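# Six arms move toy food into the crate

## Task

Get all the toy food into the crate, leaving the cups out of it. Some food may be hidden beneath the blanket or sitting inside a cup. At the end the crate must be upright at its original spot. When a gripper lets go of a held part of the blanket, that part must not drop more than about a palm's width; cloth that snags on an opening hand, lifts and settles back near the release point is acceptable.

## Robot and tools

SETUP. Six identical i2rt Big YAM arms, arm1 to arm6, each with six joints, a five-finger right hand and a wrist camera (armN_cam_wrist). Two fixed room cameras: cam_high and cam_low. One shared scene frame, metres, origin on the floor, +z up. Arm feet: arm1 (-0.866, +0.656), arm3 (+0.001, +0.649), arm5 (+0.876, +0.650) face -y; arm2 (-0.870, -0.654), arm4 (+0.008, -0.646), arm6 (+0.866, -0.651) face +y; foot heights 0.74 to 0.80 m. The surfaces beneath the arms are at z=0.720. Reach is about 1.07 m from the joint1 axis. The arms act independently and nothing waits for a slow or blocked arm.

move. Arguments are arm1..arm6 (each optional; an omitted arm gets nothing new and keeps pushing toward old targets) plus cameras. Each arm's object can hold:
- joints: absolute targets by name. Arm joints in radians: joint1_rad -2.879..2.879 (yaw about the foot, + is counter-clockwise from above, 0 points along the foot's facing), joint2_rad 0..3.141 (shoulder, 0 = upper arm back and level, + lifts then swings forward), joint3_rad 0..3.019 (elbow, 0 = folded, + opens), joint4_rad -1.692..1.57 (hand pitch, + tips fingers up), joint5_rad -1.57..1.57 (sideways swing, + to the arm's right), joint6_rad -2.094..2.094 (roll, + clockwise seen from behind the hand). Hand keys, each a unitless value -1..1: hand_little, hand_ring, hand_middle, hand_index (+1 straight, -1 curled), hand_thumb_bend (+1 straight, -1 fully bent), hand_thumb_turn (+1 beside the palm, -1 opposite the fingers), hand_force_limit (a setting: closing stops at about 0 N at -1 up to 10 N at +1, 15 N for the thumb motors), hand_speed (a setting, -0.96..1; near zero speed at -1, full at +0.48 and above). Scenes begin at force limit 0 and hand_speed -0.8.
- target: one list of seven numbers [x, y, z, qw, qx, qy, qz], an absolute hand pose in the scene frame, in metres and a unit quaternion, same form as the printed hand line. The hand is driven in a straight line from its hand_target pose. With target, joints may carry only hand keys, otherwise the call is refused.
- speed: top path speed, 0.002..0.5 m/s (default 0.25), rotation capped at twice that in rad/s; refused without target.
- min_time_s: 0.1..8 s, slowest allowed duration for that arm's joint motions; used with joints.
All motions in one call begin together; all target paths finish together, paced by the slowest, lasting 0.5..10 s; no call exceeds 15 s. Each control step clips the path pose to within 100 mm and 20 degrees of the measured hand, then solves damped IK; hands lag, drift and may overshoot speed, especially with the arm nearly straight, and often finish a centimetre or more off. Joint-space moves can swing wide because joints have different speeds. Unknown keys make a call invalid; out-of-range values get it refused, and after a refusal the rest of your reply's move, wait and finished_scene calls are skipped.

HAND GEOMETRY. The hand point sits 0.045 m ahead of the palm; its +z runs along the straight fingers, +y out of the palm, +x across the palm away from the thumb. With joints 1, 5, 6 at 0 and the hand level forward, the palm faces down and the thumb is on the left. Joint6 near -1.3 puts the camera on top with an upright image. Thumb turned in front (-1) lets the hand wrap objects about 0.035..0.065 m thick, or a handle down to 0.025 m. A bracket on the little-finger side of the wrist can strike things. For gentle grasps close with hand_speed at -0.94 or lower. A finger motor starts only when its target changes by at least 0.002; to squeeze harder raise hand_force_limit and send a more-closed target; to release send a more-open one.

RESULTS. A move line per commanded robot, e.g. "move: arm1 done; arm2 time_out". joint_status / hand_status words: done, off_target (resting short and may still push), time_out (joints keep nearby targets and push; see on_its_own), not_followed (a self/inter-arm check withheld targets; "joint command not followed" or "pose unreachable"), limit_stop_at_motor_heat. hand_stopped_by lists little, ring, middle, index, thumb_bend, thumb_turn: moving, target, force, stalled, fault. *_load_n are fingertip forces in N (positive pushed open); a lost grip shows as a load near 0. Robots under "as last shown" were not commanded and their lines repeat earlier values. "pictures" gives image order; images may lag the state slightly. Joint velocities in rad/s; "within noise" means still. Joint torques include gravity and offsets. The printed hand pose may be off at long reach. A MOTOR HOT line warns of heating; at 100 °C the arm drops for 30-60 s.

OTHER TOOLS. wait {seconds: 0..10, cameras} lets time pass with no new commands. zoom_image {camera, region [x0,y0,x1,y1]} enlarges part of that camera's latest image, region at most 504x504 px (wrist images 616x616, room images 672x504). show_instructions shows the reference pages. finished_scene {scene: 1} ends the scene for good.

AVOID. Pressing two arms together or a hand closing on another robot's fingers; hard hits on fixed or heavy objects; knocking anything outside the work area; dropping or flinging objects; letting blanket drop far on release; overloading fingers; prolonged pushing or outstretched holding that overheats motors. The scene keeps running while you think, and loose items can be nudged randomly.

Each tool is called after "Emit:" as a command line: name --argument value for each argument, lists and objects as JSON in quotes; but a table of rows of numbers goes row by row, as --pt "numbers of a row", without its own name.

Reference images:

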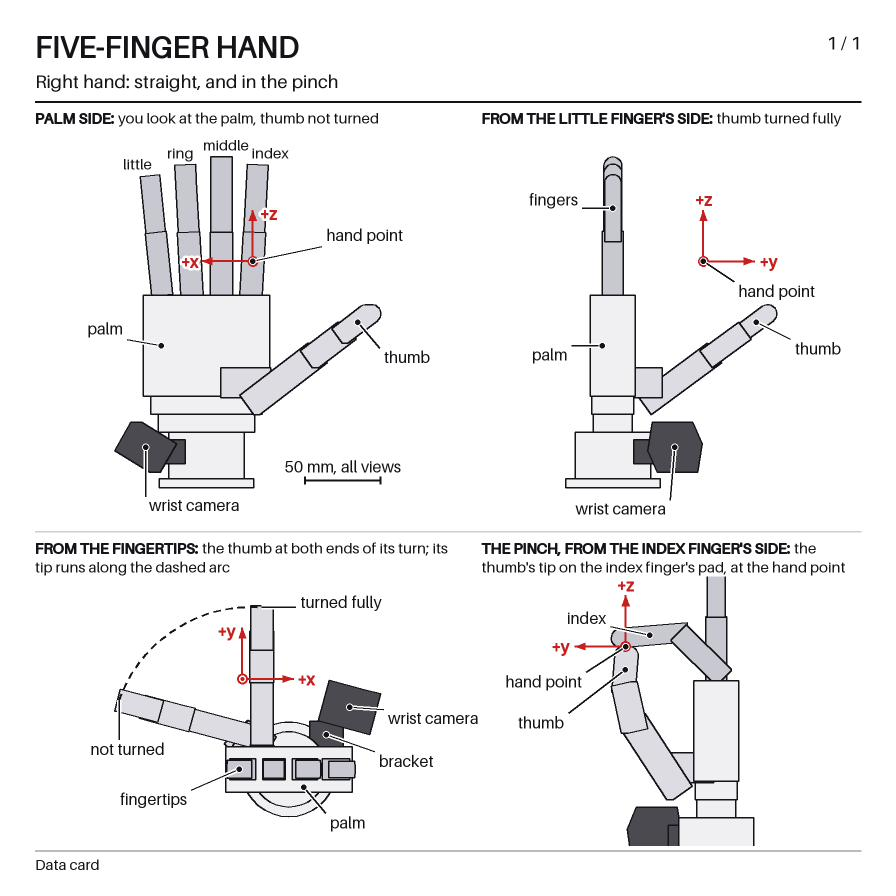

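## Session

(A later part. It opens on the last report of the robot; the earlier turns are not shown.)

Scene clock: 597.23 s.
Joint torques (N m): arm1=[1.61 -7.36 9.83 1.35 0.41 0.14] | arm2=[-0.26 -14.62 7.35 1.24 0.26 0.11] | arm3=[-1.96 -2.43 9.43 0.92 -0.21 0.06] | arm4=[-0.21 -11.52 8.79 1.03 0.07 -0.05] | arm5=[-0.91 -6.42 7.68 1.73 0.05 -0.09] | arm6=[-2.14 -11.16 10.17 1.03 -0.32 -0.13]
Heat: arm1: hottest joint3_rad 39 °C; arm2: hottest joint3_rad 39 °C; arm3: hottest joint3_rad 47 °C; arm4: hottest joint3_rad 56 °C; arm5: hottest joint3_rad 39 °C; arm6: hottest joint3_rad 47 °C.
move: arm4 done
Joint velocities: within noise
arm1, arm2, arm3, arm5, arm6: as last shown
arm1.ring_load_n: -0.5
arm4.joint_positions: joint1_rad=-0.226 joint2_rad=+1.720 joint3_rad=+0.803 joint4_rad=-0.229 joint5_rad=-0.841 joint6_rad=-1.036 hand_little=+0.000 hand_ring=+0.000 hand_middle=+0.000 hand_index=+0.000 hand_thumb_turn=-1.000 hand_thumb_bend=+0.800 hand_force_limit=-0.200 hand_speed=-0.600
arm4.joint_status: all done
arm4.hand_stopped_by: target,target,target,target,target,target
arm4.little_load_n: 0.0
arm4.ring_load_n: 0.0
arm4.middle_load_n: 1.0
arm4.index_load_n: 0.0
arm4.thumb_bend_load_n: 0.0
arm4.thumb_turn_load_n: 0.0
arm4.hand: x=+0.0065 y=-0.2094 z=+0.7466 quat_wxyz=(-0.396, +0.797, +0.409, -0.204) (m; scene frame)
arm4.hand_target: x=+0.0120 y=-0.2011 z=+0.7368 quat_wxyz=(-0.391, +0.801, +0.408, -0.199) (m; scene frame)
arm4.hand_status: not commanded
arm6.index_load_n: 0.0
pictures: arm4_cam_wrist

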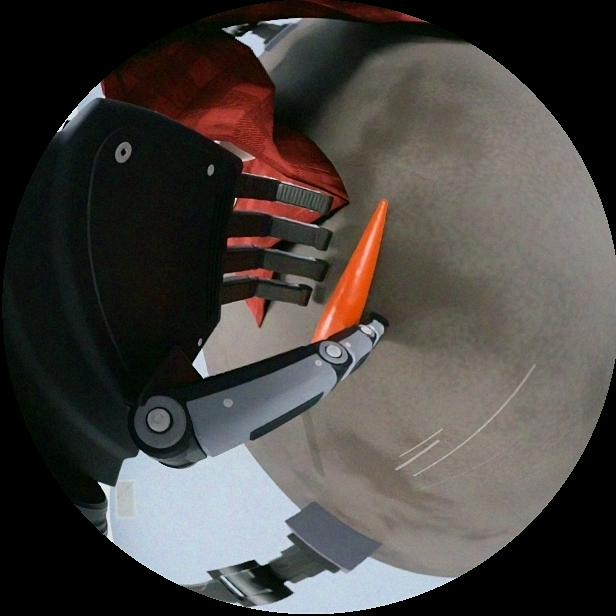

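Emit:
move --arm4 '{"joints": {"hand_thumb_bend": 0.62, "hand_little": -0.15, "hand_ring": -0.15, "hand_middle": -0.15, "hand_index": -0.15, "hand_speed": -0.7, "hand_force_limit": -0.3}}' --cameras '["arm4_cam_wrist"]'

Scene clock: 598.27 s.
Joint torques (N m): arm1=[1.55 -7.24 9.83 1.35 0.42 0.15] | arm2=[-0.62 -14.45 7.36 1.22 0.27 0.12] | arm3=[-1.32 -2.49 9.4 1.01 -0.22 0] | arm4=[-0.21 -12.04 8.72 1.01 -0.22 -0.04] | arm5=[-0.91 -6.36 7.69 1.73 0.05 -0.1] | arm6=[-2.2 -11.34 10.18 1.02 -0.32 -0.13]
Heat: arm1: hottest joint3_rad 39 °C; arm2: hottest joint3_rad 39 °C; arm3: hottest joint3_rad 47 °C; arm4: hottest joint3_rad 56 °C; arm5: hottest joint3_rad 39 °C; arm6: hottest joint3_rad 47 °C.
move: arm4 done
Joint velocities: within noise
arm1, arm2, arm3, arm5, arm6: as last shown
arm1.ring_load_n: 0.0
arm1.thumb_bend_load_n: 0.5
arm4.joint_positions: joint1_rad=-0.226 joint2_rad=+1.726 joint3_rad=+0.803 joint4_rad=-0.229 joint5_rad=-0.834 joint6_rad=-1.036 hand_little=-0.150 hand_ring=-0.150 hand_middle=-0.150 hand_index=-0.150 hand_thumb_turn=-1.000 hand_thumb_bend=+0.620 hand_force_limit=-0.300 hand_speed=-0.700
arm4.joint_status: all done
arm4.hand_stopped_by: target,target,target,target,target,target
arm4.little_load_n: 0.0
arm4.ring_load_n: 0.0
arm4.middle_load_n: 0.0
arm4.index_load_n: 0.0
arm4.thumb_bend_load_n: 0.0
arm4.thumb_turn_load_n: 0.0
arm4.hand: x=+0.0073 y=-0.2105 z=+0.7432 quat_wxyz=(-0.392, +0.799, +0.408, -0.203) (m; scene frame)
arm4.hand_target: x=+0.0119 y=-0.2012 z=+0.7367 quat_wxyz=(-0.391, +0.801, +0.408, -0.199) (m; scene frame)
arm4.hand_status: not commanded
pictures: arm4_cam_wrist

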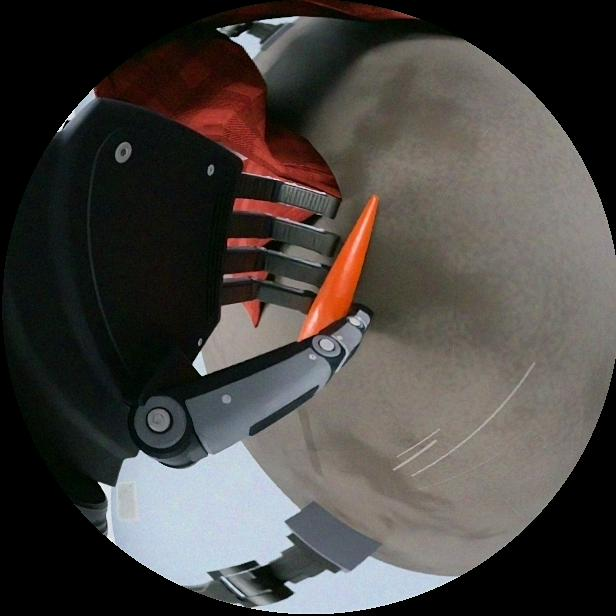

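Emit:
move --arm4 '{"joints": {"hand_thumb_bend": 0.45, "hand_little": -0.35, "hand_ring": -0.35, "hand_middle": -0.35, "hand_index": -0.3, "hand_speed": -0.75, "hand_force_limit": -0.4}}' --cameras '["arm4_cam_wrist"]'

Scene clock: 599.13 s.
Joint torques (N m): arm1=[1.61 -7.36 9.8 1.35 0.42 0.14] | arm2=[-0.44 -14.27 7.39 1.22 0.28 0.11] | arm3=[-1.67 -2.02 9.55 0.98 -0.19 -0.01] | arm4=[-0.21 -12.45 8.65 1.01 -0.37 -0.04] | arm5=[-0.91 -6.48 7.68 1.73 0.05 -0.09] | arm6=[-2.26 -11.28 10.15 1.05 -0.32 -0.13]
Heat: arm1: hottest joint3_rad 39 °C; arm2: hottest joint3_rad 39 °C; arm3: hottest joint3_rad 47 °C; arm4: hottest joint3_rad 56 °C; arm5: hottest joint3_rad 39 °C; arm6: hottest joint3_rad 47 °C.
move: arm4 off_target
Joint velocities: within noise
arm1, arm2, arm3, arm5, arm6: as last shown
arm1.thumb_bend_load_n: 0.0
arm3.index_load_n: 2.0
arm4.joint_positions: joint1_rad=-0.226 joint2_rad=+1.732 joint3_rad=+0.803 joint4_rad=-0.229 joint5_rad=-0.830 joint6_rad=-1.036 hand_little=-0.350 hand_ring=-0.350 hand_middle=-0.239 hand_index=-0.284 hand_thumb_turn=-1.000 hand_thumb_bend=+0.578 hand_force_limit=-0.400 hand_speed=-0.750
arm4.joint_status: hand_middle off_target (ended at -0.239, target -0.350); hand_thumb_bend off_target (ended at +0.578, target +0.450); the others done
arm4.hand_stopped_by: target,target,force,force,force,target
arm4.little_load_n: 0.0
arm4.ring_load_n: 1.0
arm4.middle_load_n: 1.0
arm4.index_load_n: 4.0
arm4.thumb_bend_load_n: 9.0
arm4.thumb_turn_load_n: -0.5
arm4.hand: x=+0.0077 y=-0.2115 z=+0.7405 quat_wxyz=(-0.390, +0.801, +0.407, -0.203) (m; scene frame)
arm4.hand_target: x=+0.0120 y=-0.2012 z=+0.7367 quat_wxyz=(-0.391, +0.801, +0.408, -0.199) (m; scene frame)
arm4.hand_status: not commanded
pictures: arm4_cam_wrist

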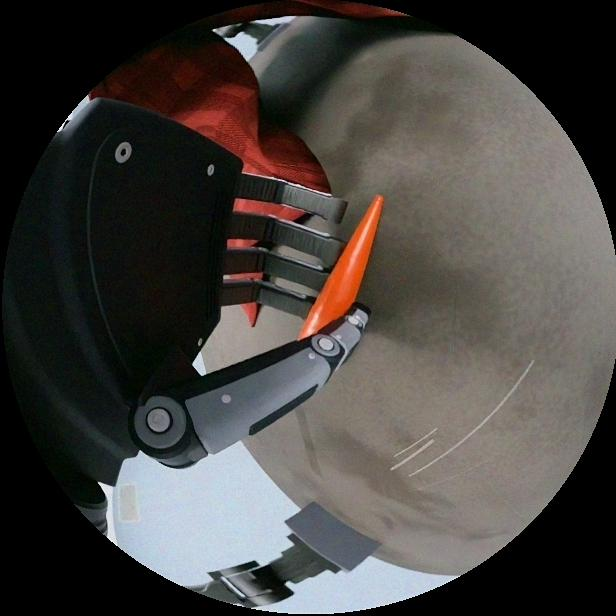

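Emit:
move --arm4 '{"target": [0.012, -0.215, 0.82, 0.3907, -0.8010, -0.4085, 0.1992], "speed": 0.08}' --cameras '["arm4_cam_wrist", "cam_high"]'

Scene clock: 600.87 s.
Joint torques (N m): arm1=[1.55 -7.24 9.83 1.32 0.42 0.15] | arm2=[-0.38 -14.62 7.38 1.22 0.27 0.11] | arm3=[-2.26 -1.96 9.33 0.91 -0.22 0.01] | arm4=[-0.79 -13.57 11.81 0.38 -0.49 -0.13] | arm5=[-0.91 -6.42 7.66 1.74 0.05 -0.09] | arm6=[-2.26 -11.34 10.13 1.05 -0.31 -0.14]
Heat: arm1: hottest joint3_rad 39 °C; arm2: hottest joint3_rad 39 °C; arm3: hottest joint3_rad 47 °C; arm4: hottest joint3_rad 57 °C; arm5: hottest joint3_rad 39 °C; arm6: hottest joint3_rad 47 °C.
move: arm4 off_target
Joint velocities: within noise
arm1, arm2, arm3, arm5, arm6: as last shown
arm3.ring_load_n: -0.5
arm3.index_load_n: 1.5
arm4.joint_positions: joint1_rad=-0.226 joint2_rad=+1.549 joint3_rad=+0.803 joint4_rad=-0.462 joint5_rad=-0.830 joint6_rad=-1.036 hand_little=-0.350 hand_ring=-0.350 hand_middle=-0.239 hand_index=-0.284 hand_thumb_turn=-1.000 hand_thumb_bend=+0.578 hand_force_limit=-0.400 hand_speed=-0.750
arm4.joint_status: not commanded
arm4.hand_stopped_by: target,target,force,force,force,target
arm4.little_load_n: 0.0
arm4.ring_load_n: 1.5
arm4.middle_load_n: 1.0
arm4.index_load_n: 4.5
arm4.thumb_bend_load_n: 9.0
arm4.thumb_turn_load_n: 0.0
arm4.hand: x=+0.0006 y=-0.2384 z=+0.8027 quat_wxyz=(-0.373, +0.809, +0.399, -0.218) (m; scene frame)
arm4.hand_target: x=+0.0119 y=-0.2160 z=+0.8206 quat_wxyz=(-0.391, +0.801, +0.408, -0.199) (m; scene frame)
arm4.hand_status: off_target (0.031 m and 3.3 deg from the pose sent, 0.080 m and 0.5 deg at the start)
arm5.middle_load_n: -0.5
arm6.little_load_n: -0.5
arm6.ring_load_n: -0.5
pictures: arm4_cam_wrist, cam_high

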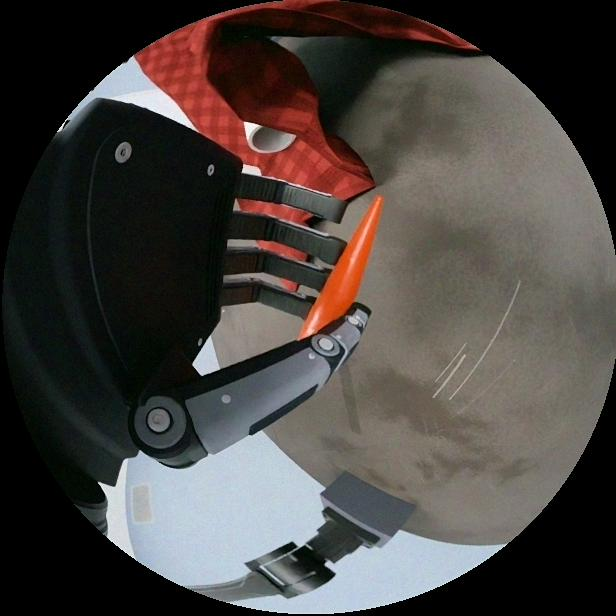

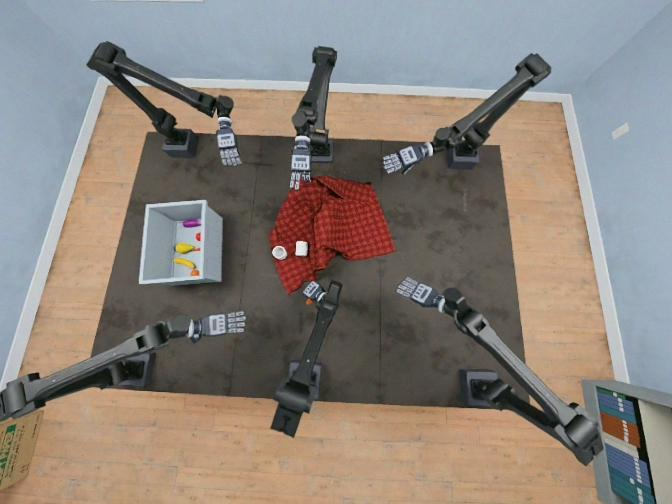

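Emit:
zoom_image --camera "cam_high" --region '[130, 190, 240, 300]'

Scaled by 4.582 from the camera's 672x504 image, which has a finer 960x720 frame.

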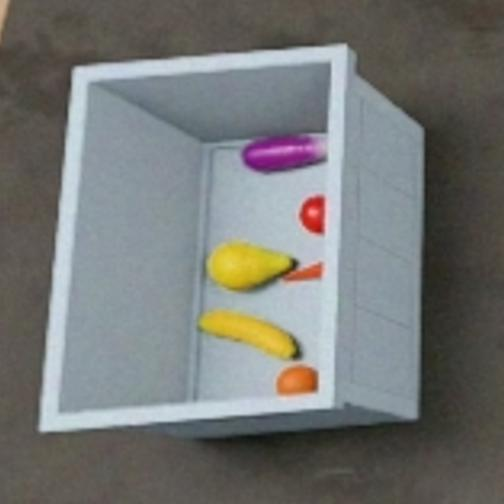

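Emit:
move --arm4 '{"target": [-0.02, -0.30, 0.95, 0.4235, -0.8681, -0.2326, 0.1135], "speed": 0.2}' --arm2 '{"target": [-0.50, -0.30, 1.05, 0.3407, -0.6984, 0.5656, -0.2759], "speed": 0.2}'

Emit:
move --arm4 '{"target": [-0.22, -0.32, 0.90, 0.4235, -0.8681, 0.2326, -0.1135], "speed": 0.2}' --cameras '["arm4_cam_wrist", "cam_high"]'

Scene clock: 603.83 s.
Joint torques (N m): arm1=[1.61 -7.36 9.83 1.29 0.41 0.15] | arm2=[-1.26 -10.4 7.71 0.53 0.43 0.17] | arm3=[-1.14 -2.14 9.57 0.92 -0.27 0.03] | arm4=[0.5 -5.77 9.17 1.05 -0.15 0.11] | arm5=[-0.91 -6.42 7.68 1.74 0.05 -0.09] | arm6=[-2.37 -11.16 10.13 1.05 -0.32 -0.13]
Heat: arm1: hottest joint3_rad 39 °C; arm2: hottest joint3_rad 39 °C; arm3: hottest joint3_rad 47 °C; arm4: hottest joint3_rad 57 °C; arm5: hottest joint3_rad 39 °C; arm6: hottest joint3_rad 47 °C.
move: arm2 done; arm4 off_target
Joint velocities: within noise
arm1, arm3, arm5, arm6: as last shown
arm2.joint_positions: joint1_rad=-0.716 joint2_rad=+1.249 joint3_rad=+1.222 joint4_rad=-0.747 joint5_rad=+0.487 joint6_rad=+0.416 hand_little=+1.000 hand_ring=+1.000 hand_middle=+1.000 hand_index=+1.000 hand_thumb_turn=-1.000 hand_thumb_bend=+1.000 hand_force_limit=-0.250 hand_speed=+0.000
arm2.joint_status: not commanded
arm2.hand_stopped_by: target,target,target,target,target,target
arm2.little_load_n: 0.0
arm2.ring_load_n: 0.0
arm2.middle_load_n: 0.0
arm2.index_load_n: 0.0
arm2.thumb_bend_load_n: 0.0
arm2.thumb_turn_load_n: 0.0
arm2.hand: x=-0.5008 y=-0.2974 z=+1.0467 quat_wxyz=(-0.340, +0.705, -0.558, +0.276) (m; scene frame)
arm2.hand_target: x=-0.5000 y=-0.3000 z=+1.0500 quat_wxyz=(-0.341, +0.698, -0.566, +0.276) (m; scene frame)
arm2.hand_status: done (0.004 m and 1.1 deg from the pose sent, 0.182 m and 1.1 deg at the start)
arm3.ring_load_n: 0.0
arm3.middle_load_n: 12.0
arm3.index_load_n: 2.0
arm4.joint_positions: joint1_rad=-0.161 joint2_rad=+0.903 joint3_rad=+0.693 joint4_rad=-0.561 joint5_rad=-0.547 joint6_rad=-0.521 hand_little=-0.350 hand_ring=-0.350 hand_middle=-0.239 hand_index=-0.284 hand_thumb_turn=-1.000 hand_thumb_bend=+0.578 hand_force_limit=-0.400 hand_speed=-0.750
arm4.joint_status: not commanded
arm4.hand_stopped_by: target,target,force,force,force,target
arm4.little_load_n: 0.0
arm4.ring_load_n: 1.5
arm4.middle_load_n: 1.0
arm4.index_load_n: 4.5
arm4.thumb_bend_load_n: 9.0
arm4.thumb_turn_load_n: 0.0
arm4.hand: x=-0.0145 y=-0.2923 z=+0.9623 quat_wxyz=(-0.438, +0.860, +0.239, -0.103) (m; scene frame)
arm4.hand_target: x=-0.0198 y=-0.3001 z=+0.9502 quat_wxyz=(-0.423, +0.868, +0.233, -0.113) (m; scene frame)
arm4.hand_status: off_target (0.016 m and 2.4 deg from the pose sent, 0.161 m and 24.3 deg at the start)
arm5.middle_load_n: 0.0
arm6.little_load_n: 0.0
arm6.ring_load_n: 0.0
pictures: none

Scene clock: 607.47 s.
Joint torques (N m): arm1=[1.67 -7.36 9.81 1.31 0.42 0.15] | arm2=[-1.32 -10.46 7.76 0.58 0.42 0.1] | arm3=[-2.02 -2.02 9.36 0.7 -0.16 0.05] | arm4=[0.56 -8.12 13.67 0.05 0.73 0.12] | arm5=[-0.85 -6.42 7.66 1.74 0.05 -0.09] | arm6=[-2.26 -11.28 10.13 1.03 -0.32 -0.13]
Heat: arm1: hottest joint3_rad 39 °C; arm2: hottest joint3_rad 39 °C; arm3: hottest joint3_rad 47 °C; arm4: hottest joint3_rad 57 °C; arm5: hottest joint3_rad 39 °C; arm6: hottest joint3_rad 46 °C.
move: arm4 off_target
Joint velocities: within noise
arm1, arm2, arm3, arm5, arm6: as last shown
arm3.ring_load_n: -0.5
arm3.middle_load_n: 11.5
arm3.index_load_n: 1.5
arm4.joint_positions: joint1_rad=+0.940 joint2_rad=+1.257 joint3_rad=+0.772 joint4_rad=-0.932 joint5_rad=+0.899 joint6_rad=+1.313 hand_little=-0.350 hand_ring=-0.350 hand_middle=-0.239 hand_index=-0.284 hand_thumb_turn=-1.000 hand_thumb_bend=+0.578 hand_force_limit=-0.400 hand_speed=-0.750
arm4.joint_status: not commanded
arm4.hand_stopped_by: target,target,force,force,force,target
arm4.little_load_n: 0.5
arm4.ring_load_n: 1.5
arm4.middle_load_n: 1.0
arm4.index_load_n: 4.5
arm4.thumb_bend_load_n: 9.0
arm4.thumb_turn_load_n: 0.0
arm4.hand: x=-0.2001 y=-0.3333 z=+0.8829 quat_wxyz=(-0.415, +0.872, -0.223, +0.130) (m; scene frame)
arm4.hand_target: x=-0.2193 y=-0.3209 z=+0.9004 quat_wxyz=(-0.424, +0.868, -0.232, +0.113) (m; scene frame)
arm4.hand_status: off_target (0.029 m and 2.5 deg from the pose sent, 0.216 m and 60.2 deg at the start)
arm6.ring_load_n: -0.5
pictures: arm4_cam_wrist, cam_high

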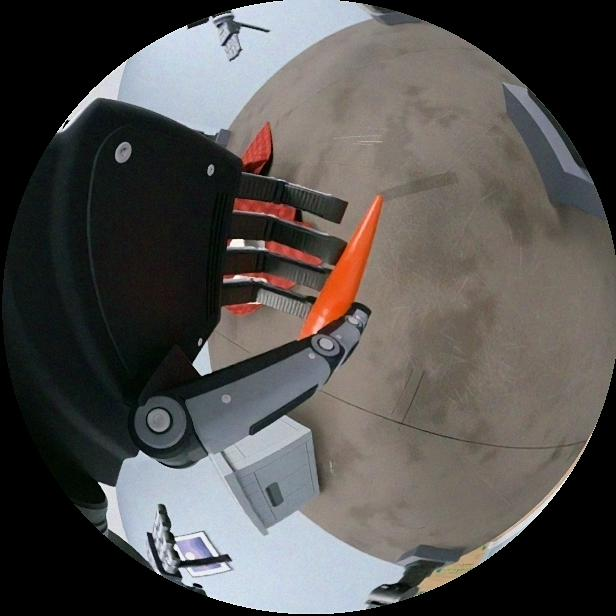

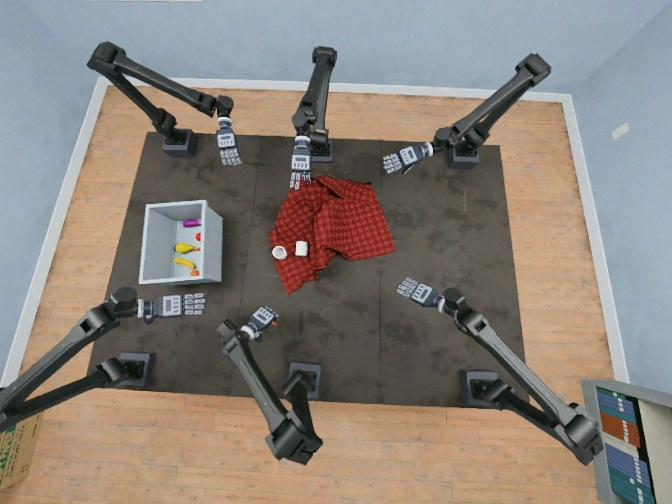

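Emit:
move --arm2 '{"joints": {"joint1_rad": -1.4, "joint2_rad": 0.75}, "min_time_s": 2.5}' --arm4 '{"target": [-0.30, -0.26, 1.05, 0.3746, -0.7679, -0.4649, 0.2268], "speed": 0.2}' --cameras '["cam_high"]'

Scene clock: 613.07 s.
Joint torques (N m): arm1=[1.61 -7.36 9.81 1.32 0.41 0.15] | arm2=[-1.08 -1.14 7.34 0.94 0.16 0.11] | arm3=[-1.79 -2.61 9.47 1.05 -0.23 -0.02] | arm4=[-0.91 -9.88 16.43 1.03 -0.36 -0.13] | arm5=[-0.91 -6.42 7.68 1.74 0.05 -0.1] | arm6=[-2.2 -11.4 10.15 1.06 -0.32 -0.13]
Heat: arm1: hottest joint3_rad 39 °C; arm2: hottest joint3_rad 39 °C; arm3: hottest joint3_rad 47 °C; arm4: hottest joint3_rad 57 °C; arm5: hottest joint3_rad 39 °C; arm6: hottest joint3_rad 46 °C.
move: arm2 done; arm4 off_target
Joint velocities: within noise
arm1.joint_positions: joint1_rad=+1.412 joint2_rad=+1.415 joint3_rad=+0.921 joint4_rad=-0.086 joint5_rad=+1.181 joint6_rad=+0.536 hand_little=+0.400 hand_ring=+0.350 hand_middle=+0.350 hand_index=+0.350 hand_thumb_turn=-1.000 hand_thumb_bend=+0.991 hand_force_limit=-0.200 hand_speed=-0.750
arm1.joint_status: not commanded
arm1.hand_stopped_by: target,target,target,target,force,target
arm1.little_load_n: 0.0
arm1.ring_load_n: 0.0
arm1.middle_load_n: 0.0
arm1.index_load_n: 0.0
arm1.thumb_bend_load_n: 0.0
arm1.thumb_turn_load_n: 0.0
arm1.hand: x=-0.3827 y=+0.4180 z=+0.9969 quat_wxyz=(-0.052, +0.070, -0.774, +0.627) (m; scene frame)
arm1.hand_target: x=-0.3800 y=+0.4200 z=+1.0000 quat_wxyz=(-0.055, +0.068, -0.774, +0.627) (m; scene frame)
arm1.hand_status: not commanded
arm2.joint_positions: joint1_rad=-1.396 joint2_rad=+0.747 joint3_rad=+1.222 joint4_rad=-0.748 joint5_rad=+0.488 joint6_rad=+0.416 hand_little=+1.000 hand_ring=+1.000 hand_middle=+1.000 hand_index=+1.000 hand_thumb_turn=-1.000 hand_thumb_bend=+1.000 hand_force_limit=-0.250 hand_speed=+0.000
arm2.joint_status: all done
arm2.hand_stopped_by: target,target,target,target,target,target
arm2.little_load_n: 0.0
arm2.ring_load_n: 0.0
arm2.middle_load_n: 0.0
arm2.index_load_n: 0.0
arm2.thumb_bend_load_n: 0.0
arm2.thumb_turn_load_n: 0.0
arm2.hand: x=-0.4904 y=-0.6334 z=+1.2639 quat_wxyz=(-0.428, +0.361, -0.698, +0.446) (m; scene frame)
arm2.hand_target: x=-0.4898 y=-0.6345 z=+1.2632 quat_wxyz=(-0.427, +0.356, -0.703, +0.443) (m; scene frame)
arm2.hand_status: not commanded
arm3.joint_positions: joint1_rad=-0.162 joint2_rad=+0.681 joint3_rad=+0.800 joint4_rad=-0.353 joint5_rad=-0.150 joint6_rad=-0.028 hand_little=+1.000 hand_ring=+1.000 hand_middle=-0.278 hand_index=-0.317 hand_thumb_turn=-1.000 hand_thumb_bend=+0.310 hand_force_limit=-0.200 hand_speed=-0.600
arm3.joint_status: not commanded
arm3.hand_stopped_by: target,target,force,force,force,target
arm3.little_load_n: 0.0
arm3.ring_load_n: 0.0
arm3.middle_load_n: 11.5
arm3.index_load_n: 2.0
arm3.thumb_bend_load_n: 9.5
arm3.thumb_turn_load_n: 0.0
arm3.hand: x=+0.0024 y=+0.2559 z=+1.0906 quat_wxyz=(-0.003, +0.001, -0.783, +0.622) (m; scene frame)
arm3.hand_target: x=+0.0001 y=+0.2600 z=+1.0999 quat_wxyz=(+0.000, +0.000, -0.777, +0.629) (m; scene frame)
arm3.hand_status: not commanded
arm4.joint_positions: joint1_rad=+0.559 joint2_rad=+1.244 joint3_rad=+1.107 joint4_rad=-0.657 joint5_rad=-0.442 joint6_rad=-0.383 hand_little=-0.350 hand_ring=-0.350 hand_middle=-0.239 hand_index=-0.284 hand_thumb_turn=-1.000 hand_thumb_bend=+0.578 hand_force_limit=-0.400 hand_speed=-0.750
arm4.joint_status: not commanded
arm4.hand_stopped_by: target,target,force,force,force,target
arm4.little_load_n: 0.0
arm4.ring_load_n: 1.5
arm4.middle_load_n: 1.0
arm4.index_load_n: 4.5
arm4.thumb_bend_load_n: 9.0
arm4.thumb_turn_load_n: 0.0
arm4.hand: x=-0.2949 y=-0.2800 z=+1.0269 quat_wxyz=(-0.356, +0.778, +0.463, -0.231) (m; scene frame)
arm4.hand_target: x=-0.2991 y=-0.2611 z=+1.0498 quat_wxyz=(-0.376, +0.769, +0.465, -0.227) (m; scene frame)
arm4.hand_status: off_target (0.031 m and 2.5 deg from the pose sent, 0.208 m and 92.3 deg at the start)
arm5.joint_positions: joint1_rad=-0.947 joint2_rad=+1.238 joint3_rad=+0.712 joint4_rad=+0.338 joint5_rad=+0.260 joint6_rad=+0.053 hand_little=+1.000 hand_ring=+1.000 hand_middle=+1.000 hand_index=+1.000 hand_thumb_turn=-1.000 hand_thumb_bend=+1.000 hand_force_limit=-0.200 hand_speed=-0.500
arm5.joint_status: not commanded
arm5.hand_stopped_by: target,target,target,target,target,target
arm5.little_load_n: 0.0
arm5.ring_load_n: 0.0
arm5.middle_load_n: 0.0
arm5.index_load_n: 0.0
arm5.thumb_bend_load_n: 0.0
arm5.thumb_turn_load_n: 0.0
arm5.hand: x=+0.4216 y=+0.3449 z=+1.0146 quat_wxyz=(+0.364, -0.438, -0.630, +0.528) (m; scene frame)
arm5.hand_target: x=+0.4204 y=+0.3501 z=+1.0002 quat_wxyz=(+0.361, -0.446, -0.637, +0.516) (m; scene frame)
arm5.hand_status: not commanded
arm6.joint_positions: joint1_rad=+0.638 joint2_rad=+1.429 joint3_rad=+1.168 joint4_rad=-0.443 joint5_rad=-0.257 joint6_rad=-0.199 hand_little=+1.000 hand_ring=+1.000 hand_middle=+1.000 hand_index=+1.000 hand_thumb_turn=-1.000 hand_thumb_bend=+1.000 hand_force_limit=-0.200 hand_speed=-0.400
arm6.joint_status: not commanded
arm6.hand_stopped_by: target,target,target,target,target,target
arm6.little_load_n: 0.0
arm6.ring_load_n: 0.0
arm6.middle_load_n: 0.0
arm6.index_load_n: 0.0
arm6.thumb_bend_load_n: 0.0
arm6.thumb_turn_load_n: 0.0
arm6.hand: x=+0.4721 y=-0.2511 z=+0.9913 quat_wxyz=(-0.381, +0.795, +0.423, -0.209) (m; scene frame)
arm6.hand_target: x=+0.4798 y=-0.2501 z=+0.9998 quat_wxyz=(-0.387, +0.793, +0.423, -0.206) (m; scene frame)
arm6.hand_status: not commanded
pictures: cam_high

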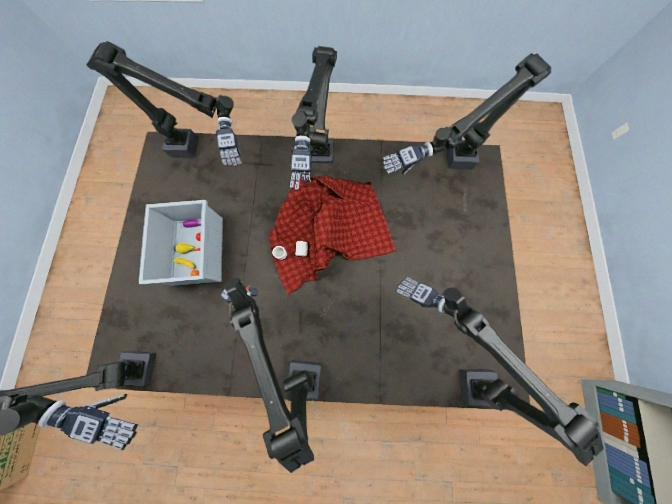

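Emit:
move --arm4 '{"target": [-0.60, -0.10, 1.14, 0.1000, -0.7596, -0.6373, 0.0839], "speed": 0.2}' --cameras '["cam_high", "arm4_cam_wrist", "cam_low"]'

Scene clock: 615.57 s.
Joint torques (N m): arm1=[1.61 -7.3 9.85 1.32 0.42 0.15] | arm2=[-1.03 -0.91 7.3 0.95 0.17 0.11] | arm3=[-1.32 -2.2 9.32 0.7 -0.17 0.03] | arm4=[0.5 -22.48 14.57 2.1 0.04 -0.06] | arm5=[-0.91 -6.42 7.68 1.74 0.05 -0.09] | arm6=[-2.2 -11.28 10.15 1.01 -0.31 -0.14]
Heat: arm1: hottest joint3_rad 39 °C; arm2: hottest joint3_rad 39 °C; arm3: hottest joint3_rad 47 °C; arm4: hottest joint3_rad 58 °C; arm5: hottest joint3_rad 39 °C; arm6: hottest joint3_rad 46 °C.
move: arm4 off_target
Joint velocities: within noise
arm1, arm2, arm3, arm5, arm6: as last shown
arm3.middle_load_n: 12.0
arm3.index_load_n: 1.5
arm4.joint_positions: joint1_rad=+0.853 joint2_rad=+2.304 joint3_rad=+2.872 joint4_rad=-1.284 joint5_rad=-0.147 joint6_rad=-0.468 hand_little=-0.350 hand_ring=-0.350 hand_middle=-0.239 hand_index=-0.284 hand_thumb_turn=-1.000 hand_thumb_bend=+0.578 hand_force_limit=-0.400 hand_speed=-0.750
arm4.joint_status: not commanded
arm4.hand_stopped_by: target,target,force,force,force,target
arm4.little_load_n: 0.0
arm4.ring_load_n: 1.5
arm4.middle_load_n: 1.0
arm4.index_load_n: 4.5
arm4.thumb_bend_load_n: 9.0
arm4.thumb_turn_load_n: 0.0
arm4.hand: x=-0.5871 y=-0.1075 z=+1.1394 quat_wxyz=(-0.397, +0.712, +0.562, -0.139) (m; scene frame)
arm4.hand_target: x=-0.5984 y=-0.1014 z=+1.1391 quat_wxyz=(-0.413, +0.704, +0.561, -0.140) (m; scene frame)
arm4.hand_status: off_target (0.015 m and 36.3 deg from the pose sent, 0.372 m and 39.6 deg at the start; pose on its path clipped on 23 of 72 steps; a joint's target at an end of its range on 31 of 72 steps)
arm6.middle_load_n: -0.5
pictures: arm4_cam_wrist, cam_high, cam_low

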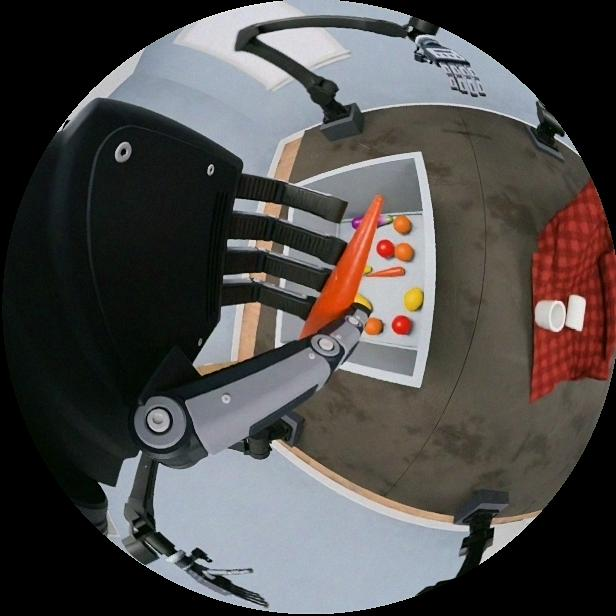

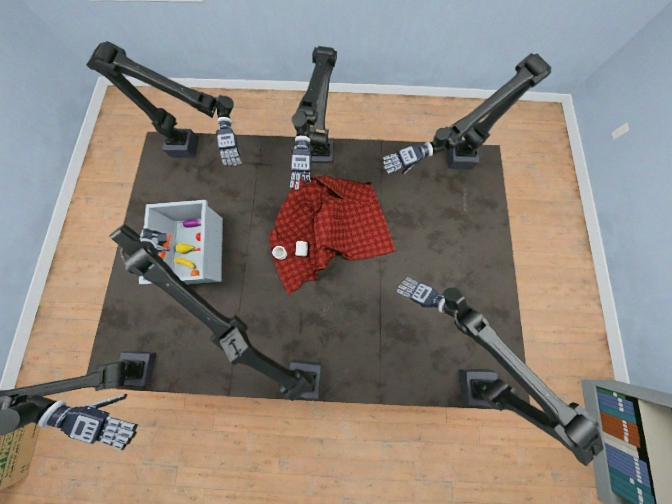

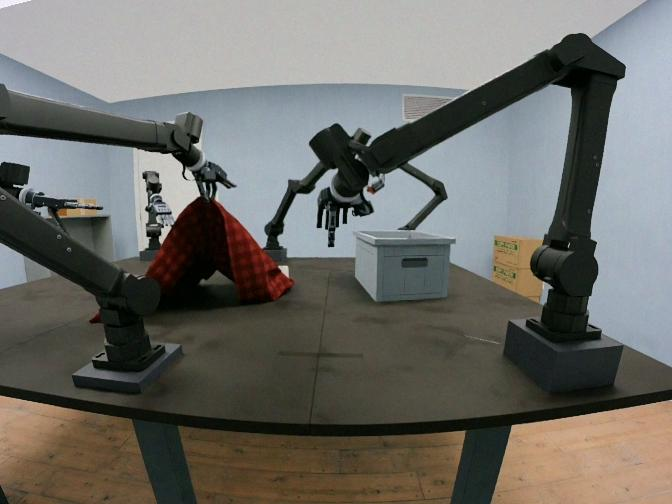

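Emit:
move --arm4 '{"target": [-0.61, -0.10, 1.02, 0.1000, -0.7596, -0.6373, 0.0839], "speed": 0.15}' --cameras '["cam_high", "arm4_cam_wrist"]'

Scene clock: 618.57 s.
Joint torques (N m): arm1=[1.61 -7.24 9.81 1.33 0.42 0.15] | arm2=[-1.08 -0.91 7.35 0.84 0.17 0.12] | arm3=[-2.32 -2.43 9.42 0.99 -0.24 -0.01] | arm4=[0.85 -24.53 14.95 0.96 0.07 -0.14] | arm5=[-0.85 -6.42 7.66 1.74 0.05 -0.1] | arm6=[-2.14 -11.28 10.18 1.05 -0.31 -0.13]
Heat: arm1: hottest joint3_rad 39 °C; arm2: hottest joint3_rad 39 °C; arm3: hottest joint3_rad 47 °C; arm4: hottest joint3_rad 60 °C; arm5: hottest joint3_rad 39 °C; arm6: hottest joint3_rad 46 °C.
move: arm4 off_target
Joint velocities: within noise
arm1, arm2, arm3, arm5, arm6: as last shown
arm3.middle_load_n: 11.5
arm4.joint_positions: joint1_rad=+0.859 joint2_rad=+2.447 joint3_rad=+2.872 joint4_rad=-1.322 joint5_rad=-0.139 joint6_rad=-0.480 hand_little=-0.350 hand_ring=-0.350 hand_middle=-0.239 hand_index=-0.284 hand_thumb_turn=-1.000 hand_thumb_bend=+0.578 hand_force_limit=-0.400 hand_speed=-0.750
arm4.joint_status: not commanded
arm4.hand_stopped_by: target,target,force,force,force,target
arm4.little_load_n: 0.0
arm4.ring_load_n: 1.5
arm4.middle_load_n: 1.0
arm4.index_load_n: 4.5
arm4.thumb_bend_load_n: 9.0
arm4.thumb_turn_load_n: 0.0
arm4.hand: x=-0.5993 y=-0.1002 z=+1.0214 quat_wxyz=(-0.316, +0.739, +0.582, -0.124) (m; scene frame)
arm4.hand_target: x=-0.6088 y=-0.1013 z=+1.0194 quat_wxyz=(-0.323, +0.730, +0.590, -0.122) (m; scene frame)
arm4.hand_status: off_target (0.011 m and 26.1 deg from the pose sent, 0.122 m and 36.3 deg at the start; pose on its path clipped on 31 of 83 steps; a joint's target at an end of its range on 80 of 83 steps)
arm6.middle_load_n: 0.0
pictures: arm4_cam_wrist, cam_high

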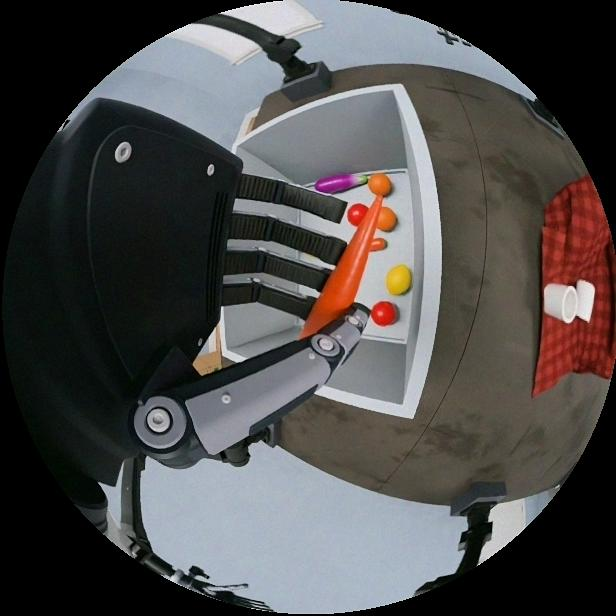

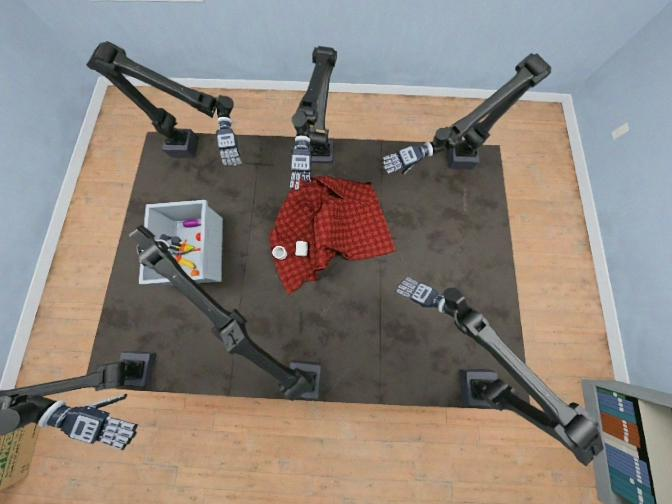

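Emit:
move --arm4 '{"target": [-0.55, -0.15, 1.13, 0.3746, -0.7679, -0.4649, 0.2268], "speed": 0.2}'

Emit:
move --arm4 '{"target": [-0.42, -0.34, 0.95, 0.4384, -0.8987, 0, 0], "speed": 0.2}' --cameras '["cam_high", "arm4_cam_wrist"]'

Scene clock: 621.23 s.
Joint torques (N m): arm1=[1.61 -7.3 9.83 1.31 0.42 0.14] | arm2=[-1.2 -1.03 7.31 0.95 0.16 0.11] | arm3=[-1.38 -2.2 9.28 0.91 -0.19 0.01] | arm4=[-0.26 -21.42 9.57 2.14 -0.22 0.11] | arm5=[-0.91 -6.42 7.66 1.73 0.05 -0.09] | arm6=[-2.32 -11.34 10.13 1.02 -0.31 -0.13]
Heat: arm1: hottest joint3_rad 39 °C; arm2: hottest joint3_rad 39 °C; arm3: hottest joint3_rad 47 °C; arm4: hottest joint3_rad 60 °C; arm5: hottest joint3_rad 39 °C; arm6: hottest joint3_rad 46 °C.
move: arm4 off_target
Joint velocities: within noise
arm1, arm2, arm3, arm5, arm6: as last shown
arm2.thumb_turn_load_n: 0.5
arm3.index_load_n: 2.0
arm4.joint_positions: joint1_rad=+0.815 joint2_rad=+1.922 joint3_rad=+2.186 joint4_rad=-0.952 joint5_rad=-0.247 joint6_rad=-0.229 hand_little=-0.350 hand_ring=-0.350 hand_middle=-0.239 hand_index=-0.284 hand_thumb_turn=-1.000 hand_thumb_bend=+0.578 hand_force_limit=-0.400 hand_speed=-0.750
arm4.joint_status: not commanded
arm4.hand_stopped_by: target,target,force,force,force,target
arm4.little_load_n: 0.0
arm4.ring_load_n: 1.5
arm4.middle_load_n: 1.0
arm4.index_load_n: 4.5
arm4.thumb_bend_load_n: 9.0
arm4.thumb_turn_load_n: 0.0
arm4.hand: x=-0.5486 y=-0.1532 z=+1.1409 quat_wxyz=(-0.380, +0.763, +0.472, -0.224) (m; scene frame)
arm4.hand_target: x=-0.5499 y=-0.1501 z=+1.1301 quat_wxyz=(-0.375, +0.769, +0.466, -0.227) (m; scene frame)
arm4.hand_status: off_target (0.011 m and 1.2 deg from the pose sent, 0.129 m and 19.5 deg at the start)
arm6.index_load_n: -0.5
pictures: none

Scene clock: 624.90 s.
Joint torques (N m): arm1=[1.61 -7.24 9.83 1.32 0.41 0.14] | arm2=[-1.32 -1.03 7.36 0.95 0.19 0.12] | arm3=[-1.03 -2.37 9.25 0.88 -0.17 0.09] | arm4=[0.44 -14.68 9.16 0.59 0.61 0.12] | arm5=[-0.91 -6.48 7.68 1.74 0.05 -0.1] | arm6=[-2.26 -11.28 10.13 1.03 -0.31 -0.13]
Heat: arm1: hottest joint3_rad 39 °C; arm2: hottest joint3_rad 39 °C; arm3: hottest joint3_rad 47 °C; arm4: hottest joint3_rad 59 °C; arm5: hottest joint3_rad 39 °C; arm6: hottest joint3_rad 46 °C.
move: arm4 done
Joint velocities: within noise
arm1, arm2, arm3, arm5, arm6: as last shown
arm1.thumb_turn_load_n: 0.5
arm2.thumb_turn_load_n: 0.0
arm3.middle_load_n: 12.0
arm3.index_load_n: 1.5
arm4.joint_positions: joint1_rad=+1.173 joint2_rad=+1.468 joint3_rad=+1.134 joint4_rad=-0.731 joint5_rad=+0.797 joint6_rad=+0.897 hand_little=-0.350 hand_ring=-0.350 hand_middle=-0.239 hand_index=-0.284 hand_thumb_turn=-1.000 hand_thumb_bend=+0.578 hand_force_limit=-0.400 hand_speed=-0.750
arm4.joint_status: not commanded
arm4.hand_stopped_by: target,target,force,force,force,target
arm4.little_load_n: 0.0
arm4.ring_load_n: 1.5
arm4.middle_load_n: 1.0
arm4.index_load_n: 4.5
arm4.thumb_bend_load_n: 9.0
arm4.thumb_turn_load_n: 0.0
arm4.hand: x=-0.4227 y=-0.3353 z=+0.9505 quat_wxyz=(-0.439, +0.898, +0.002, +0.000) (m; scene frame)
arm4.hand_target: x=-0.4200 y=-0.3400 z=+0.9500 quat_wxyz=(-0.438, +0.899, +0.000, +0.000) (m; scene frame)
arm4.hand_status: done (0.005 m and 0.3 deg from the pose sent, 0.296 m and 63.0 deg at the start)
pictures: arm4_cam_wrist, cam_high

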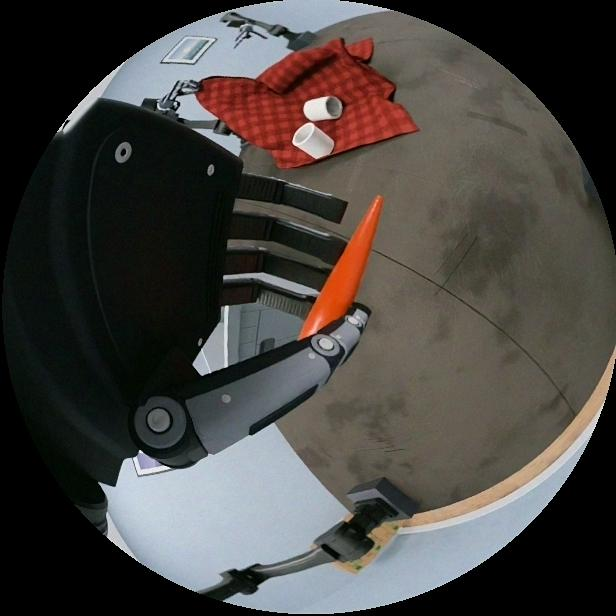

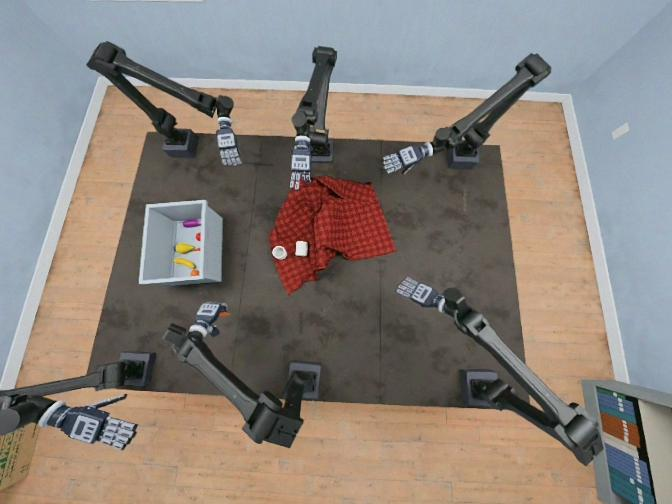

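Emit:
move --arm4 '{"target": [-0.42, -0.34, 0.77, 0.4384, -0.8987, 0, 0], "speed": 0.15}'

Emit:
move --arm4 '{"target": [-0.42, -0.34, 0.742, 0.4384, -0.8987, 0, 0], "speed": 0.06}' --cameras '["arm4_cam_wrist"]'

Scene clock: 627.93 s.
Joint torques (N m): arm1=[1.73 -7.3 9.81 1.31 0.42 0.15] | arm2=[-1.26 -1.2 7.34 0.91 0.15 0.1] | arm3=[-1.55 -1.79 9.4 0.72 -0.21 0.04] | arm4=[0.21 -14.21 6.69 1.46 0.54 0.08] | arm5=[-0.91 -6.42 7.68 1.73 0.05 -0.09] | arm6=[-2.26 -11.28 10.15 1.05 -0.31 -0.12]
Heat: arm1: hottest joint3_rad 39 °C; arm2: hottest joint3_rad 39 °C; arm3: hottest joint3_rad 47 °C; arm4: hottest joint3_rad 59 °C; arm5: hottest joint3_rad 39 °C; arm6: hottest joint3_rad 46 °C.
move: arm4 done
Joint velocities: within noise
arm1, arm2, arm3, arm5, arm6: as last shown
arm1.thumb_turn_load_n: 0.0
arm2.ring_load_n: -0.5
arm2.thumb_turn_load_n: -0.5
arm3.middle_load_n: 11.5
arm3.thumb_turn_load_n: 0.5
arm4.joint_positions: joint1_rad=+1.173 joint2_rad=+1.721 joint3_rad=+0.907 joint4_rad=-0.247 joint5_rad=+0.798 joint6_rad=+0.898 hand_little=-0.350 hand_ring=-0.350 hand_middle=-0.239 hand_index=-0.284 hand_thumb_turn=-1.000 hand_thumb_bend=+0.578 hand_force_limit=-0.400 hand_speed=-0.750
arm4.joint_status: not commanded
arm4.hand_stopped_by: target,target,force,force,force,target
arm4.little_load_n: 0.0
arm4.ring_load_n: 1.0
arm4.middle_load_n: 1.0
arm4.index_load_n: 4.5
arm4.thumb_bend_load_n: 9.0
arm4.thumb_turn_load_n: 0.0
arm4.hand: x=-0.4220 y=-0.3369 z=+0.7789 quat_wxyz=(-0.440, +0.898, +0.001, -0.002) (m; scene frame)
arm4.hand_target: x=-0.4199 y=-0.3400 z=+0.7702 quat_wxyz=(-0.438, +0.899, +0.000, +0.000) (m; scene frame)
arm4.hand_status: done (0.010 m and 0.3 deg from the pose sent, 0.181 m and 0.3 deg at the start)
arm6.index_load_n: 0.0
pictures: none

Scene clock: 629.03 s.
Joint torques (N m): arm1=[1.73 -7.3 9.83 1.32 0.42 0.15] | arm2=[-1.08 -1.03 7.25 0.9 0.15 0.13] | arm3=[-1.49 -2.96 9.31 0.76 -0.22 0.02] | arm4=[0.15 -14.15 6.05 1.48 0.53 0.08] | arm5=[-0.91 -6.42 7.68 1.73 0.05 -0.1] | arm6=[-2.26 -11.28 10.11 1.01 -0.32 -0.13]
Heat: arm1: hottest joint3_rad 39 °C; arm2: hottest joint3_rad 39 °C; arm3: hottest joint3_rad 47 °C; arm4: hottest joint3_rad 59 °C; arm5: hottest joint3_rad 39 °C; arm6: hottest joint3_rad 46 °C.
move: arm4 off_target
Joint velocities: within noise
arm1, arm2, arm3, arm5, arm6: as last shown
arm2.ring_load_n: 0.0
arm2.thumb_turn_load_n: 0.0
arm3.thumb_turn_load_n: 0.0
arm4.joint_positions: joint1_rad=+1.173 joint2_rad=+1.779 joint3_rad=+0.894 joint4_rad=-0.168 joint5_rad=+0.798 joint6_rad=+0.898 hand_little=-0.350 hand_ring=-0.350 hand_middle=-0.239 hand_index=-0.284 hand_thumb_turn=-1.000 hand_thumb_bend=+0.578 hand_force_limit=-0.400 hand_speed=-0.750
arm4.joint_status: not commanded
arm4.hand_stopped_by: target,target,force,force,force,target
arm4.little_load_n: 0.0
arm4.ring_load_n: 1.0
arm4.middle_load_n: 1.0
arm4.index_load_n: 4.5
arm4.thumb_bend_load_n: 9.0
arm4.thumb_turn_load_n: 0.0
arm4.hand: x=-0.4243 y=-0.3361 z=+0.7544 quat_wxyz=(-0.442, +0.897, -0.001, -0.005) (m; scene frame)
arm4.hand_target: x=-0.4199 y=-0.3400 z=+0.7424 quat_wxyz=(-0.438, +0.899, +0.000, +0.000) (m; scene frame)
arm4.hand_status: off_target (0.014 m and 0.7 deg from the pose sent, 0.037 m and 0.3 deg at the start)
arm5.index_load_n: -0.5
pictures: arm4_cam_wrist

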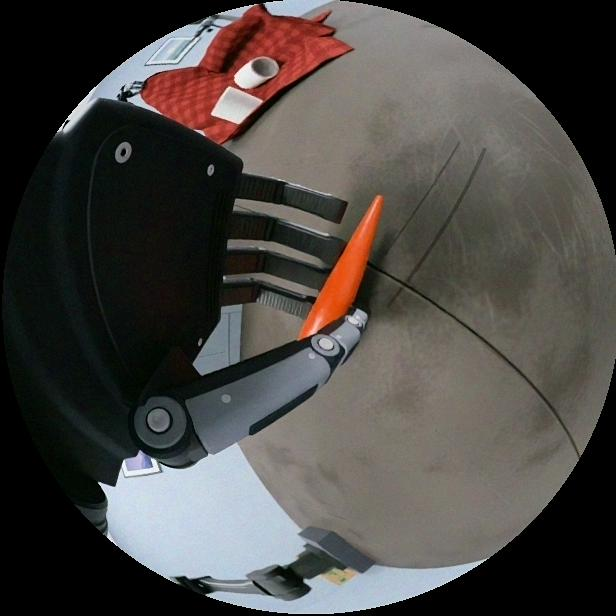

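Emit:
move --arm4 '{"target": [-0.42, -0.341, 0.728, 0.4384, -0.8987, 0, 0], "speed": 0.05}' --cameras '["arm4_cam_wrist"]'

Scene clock: 630.07 s.
Joint torques (N m): arm1=[1.61 -7.36 9.83 1.33 0.42 0.15] | arm2=[-1.2 -1.14 7.35 0.98 0.17 0.12] | arm3=[-1.96 -2.61 9.48 0.98 -0.21 -0.05] | arm4=[0.26 -14.1 5.34 1.48 0.56 0.1] | arm5=[-0.91 -6.42 7.68 1.72 0.05 -0.09] | arm6=[-2.2 -11.28 10.15 1.05 -0.31 -0.13]
Heat: arm1: hottest joint3_rad 39 °C; arm2: hottest joint3_rad 39 °C; arm3: hottest joint3_rad 47 °C; arm4: hottest joint3_rad 58 °C; arm5: hottest joint3_rad 39 °C; arm6: hottest joint3_rad 46 °C.
move: arm4 off_target
Joint velocities: within noise
arm1, arm2, arm3, arm5, arm6: as last shown
arm4.joint_positions: joint1_rad=+1.173 joint2_rad=+1.806 joint3_rad=+0.894 joint4_rad=-0.132 joint5_rad=+0.798 joint6_rad=+0.898 hand_little=-0.350 hand_ring=-0.350 hand_middle=-0.239 hand_index=-0.284 hand_thumb_turn=-1.000 hand_thumb_bend=+0.578 hand_force_limit=-0.400 hand_speed=-0.750
arm4.joint_status: not commanded
arm4.hand_stopped_by: target,target,force,force,force,target
arm4.little_load_n: 0.0
arm4.ring_load_n: 1.5
arm4.middle_load_n: 1.0
arm4.index_load_n: 4.5
arm4.thumb_bend_load_n: 9.0
arm4.thumb_turn_load_n: 0.0
arm4.hand: x=-0.4277 y=-0.3345 z=+0.7448 quat_wxyz=(-0.443, +0.896, -0.002, -0.008) (m; scene frame)
arm4.hand_target: x=-0.4198 y=-0.3410 z=+0.7287 quat_wxyz=(-0.438, +0.899, +0.000, +0.000) (m; scene frame)
arm4.hand_status: off_target (0.020 m and 1.2 deg from the pose sent, 0.027 m and 0.7 deg at the start)
arm5.index_load_n: 0.0
pictures: arm4_cam_wrist

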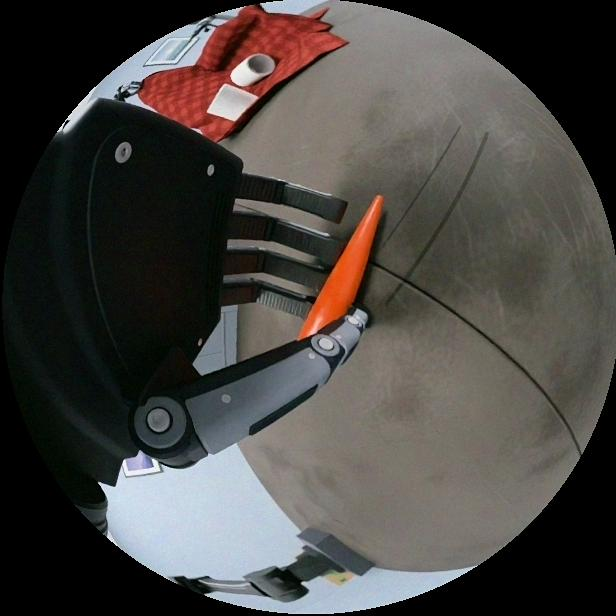

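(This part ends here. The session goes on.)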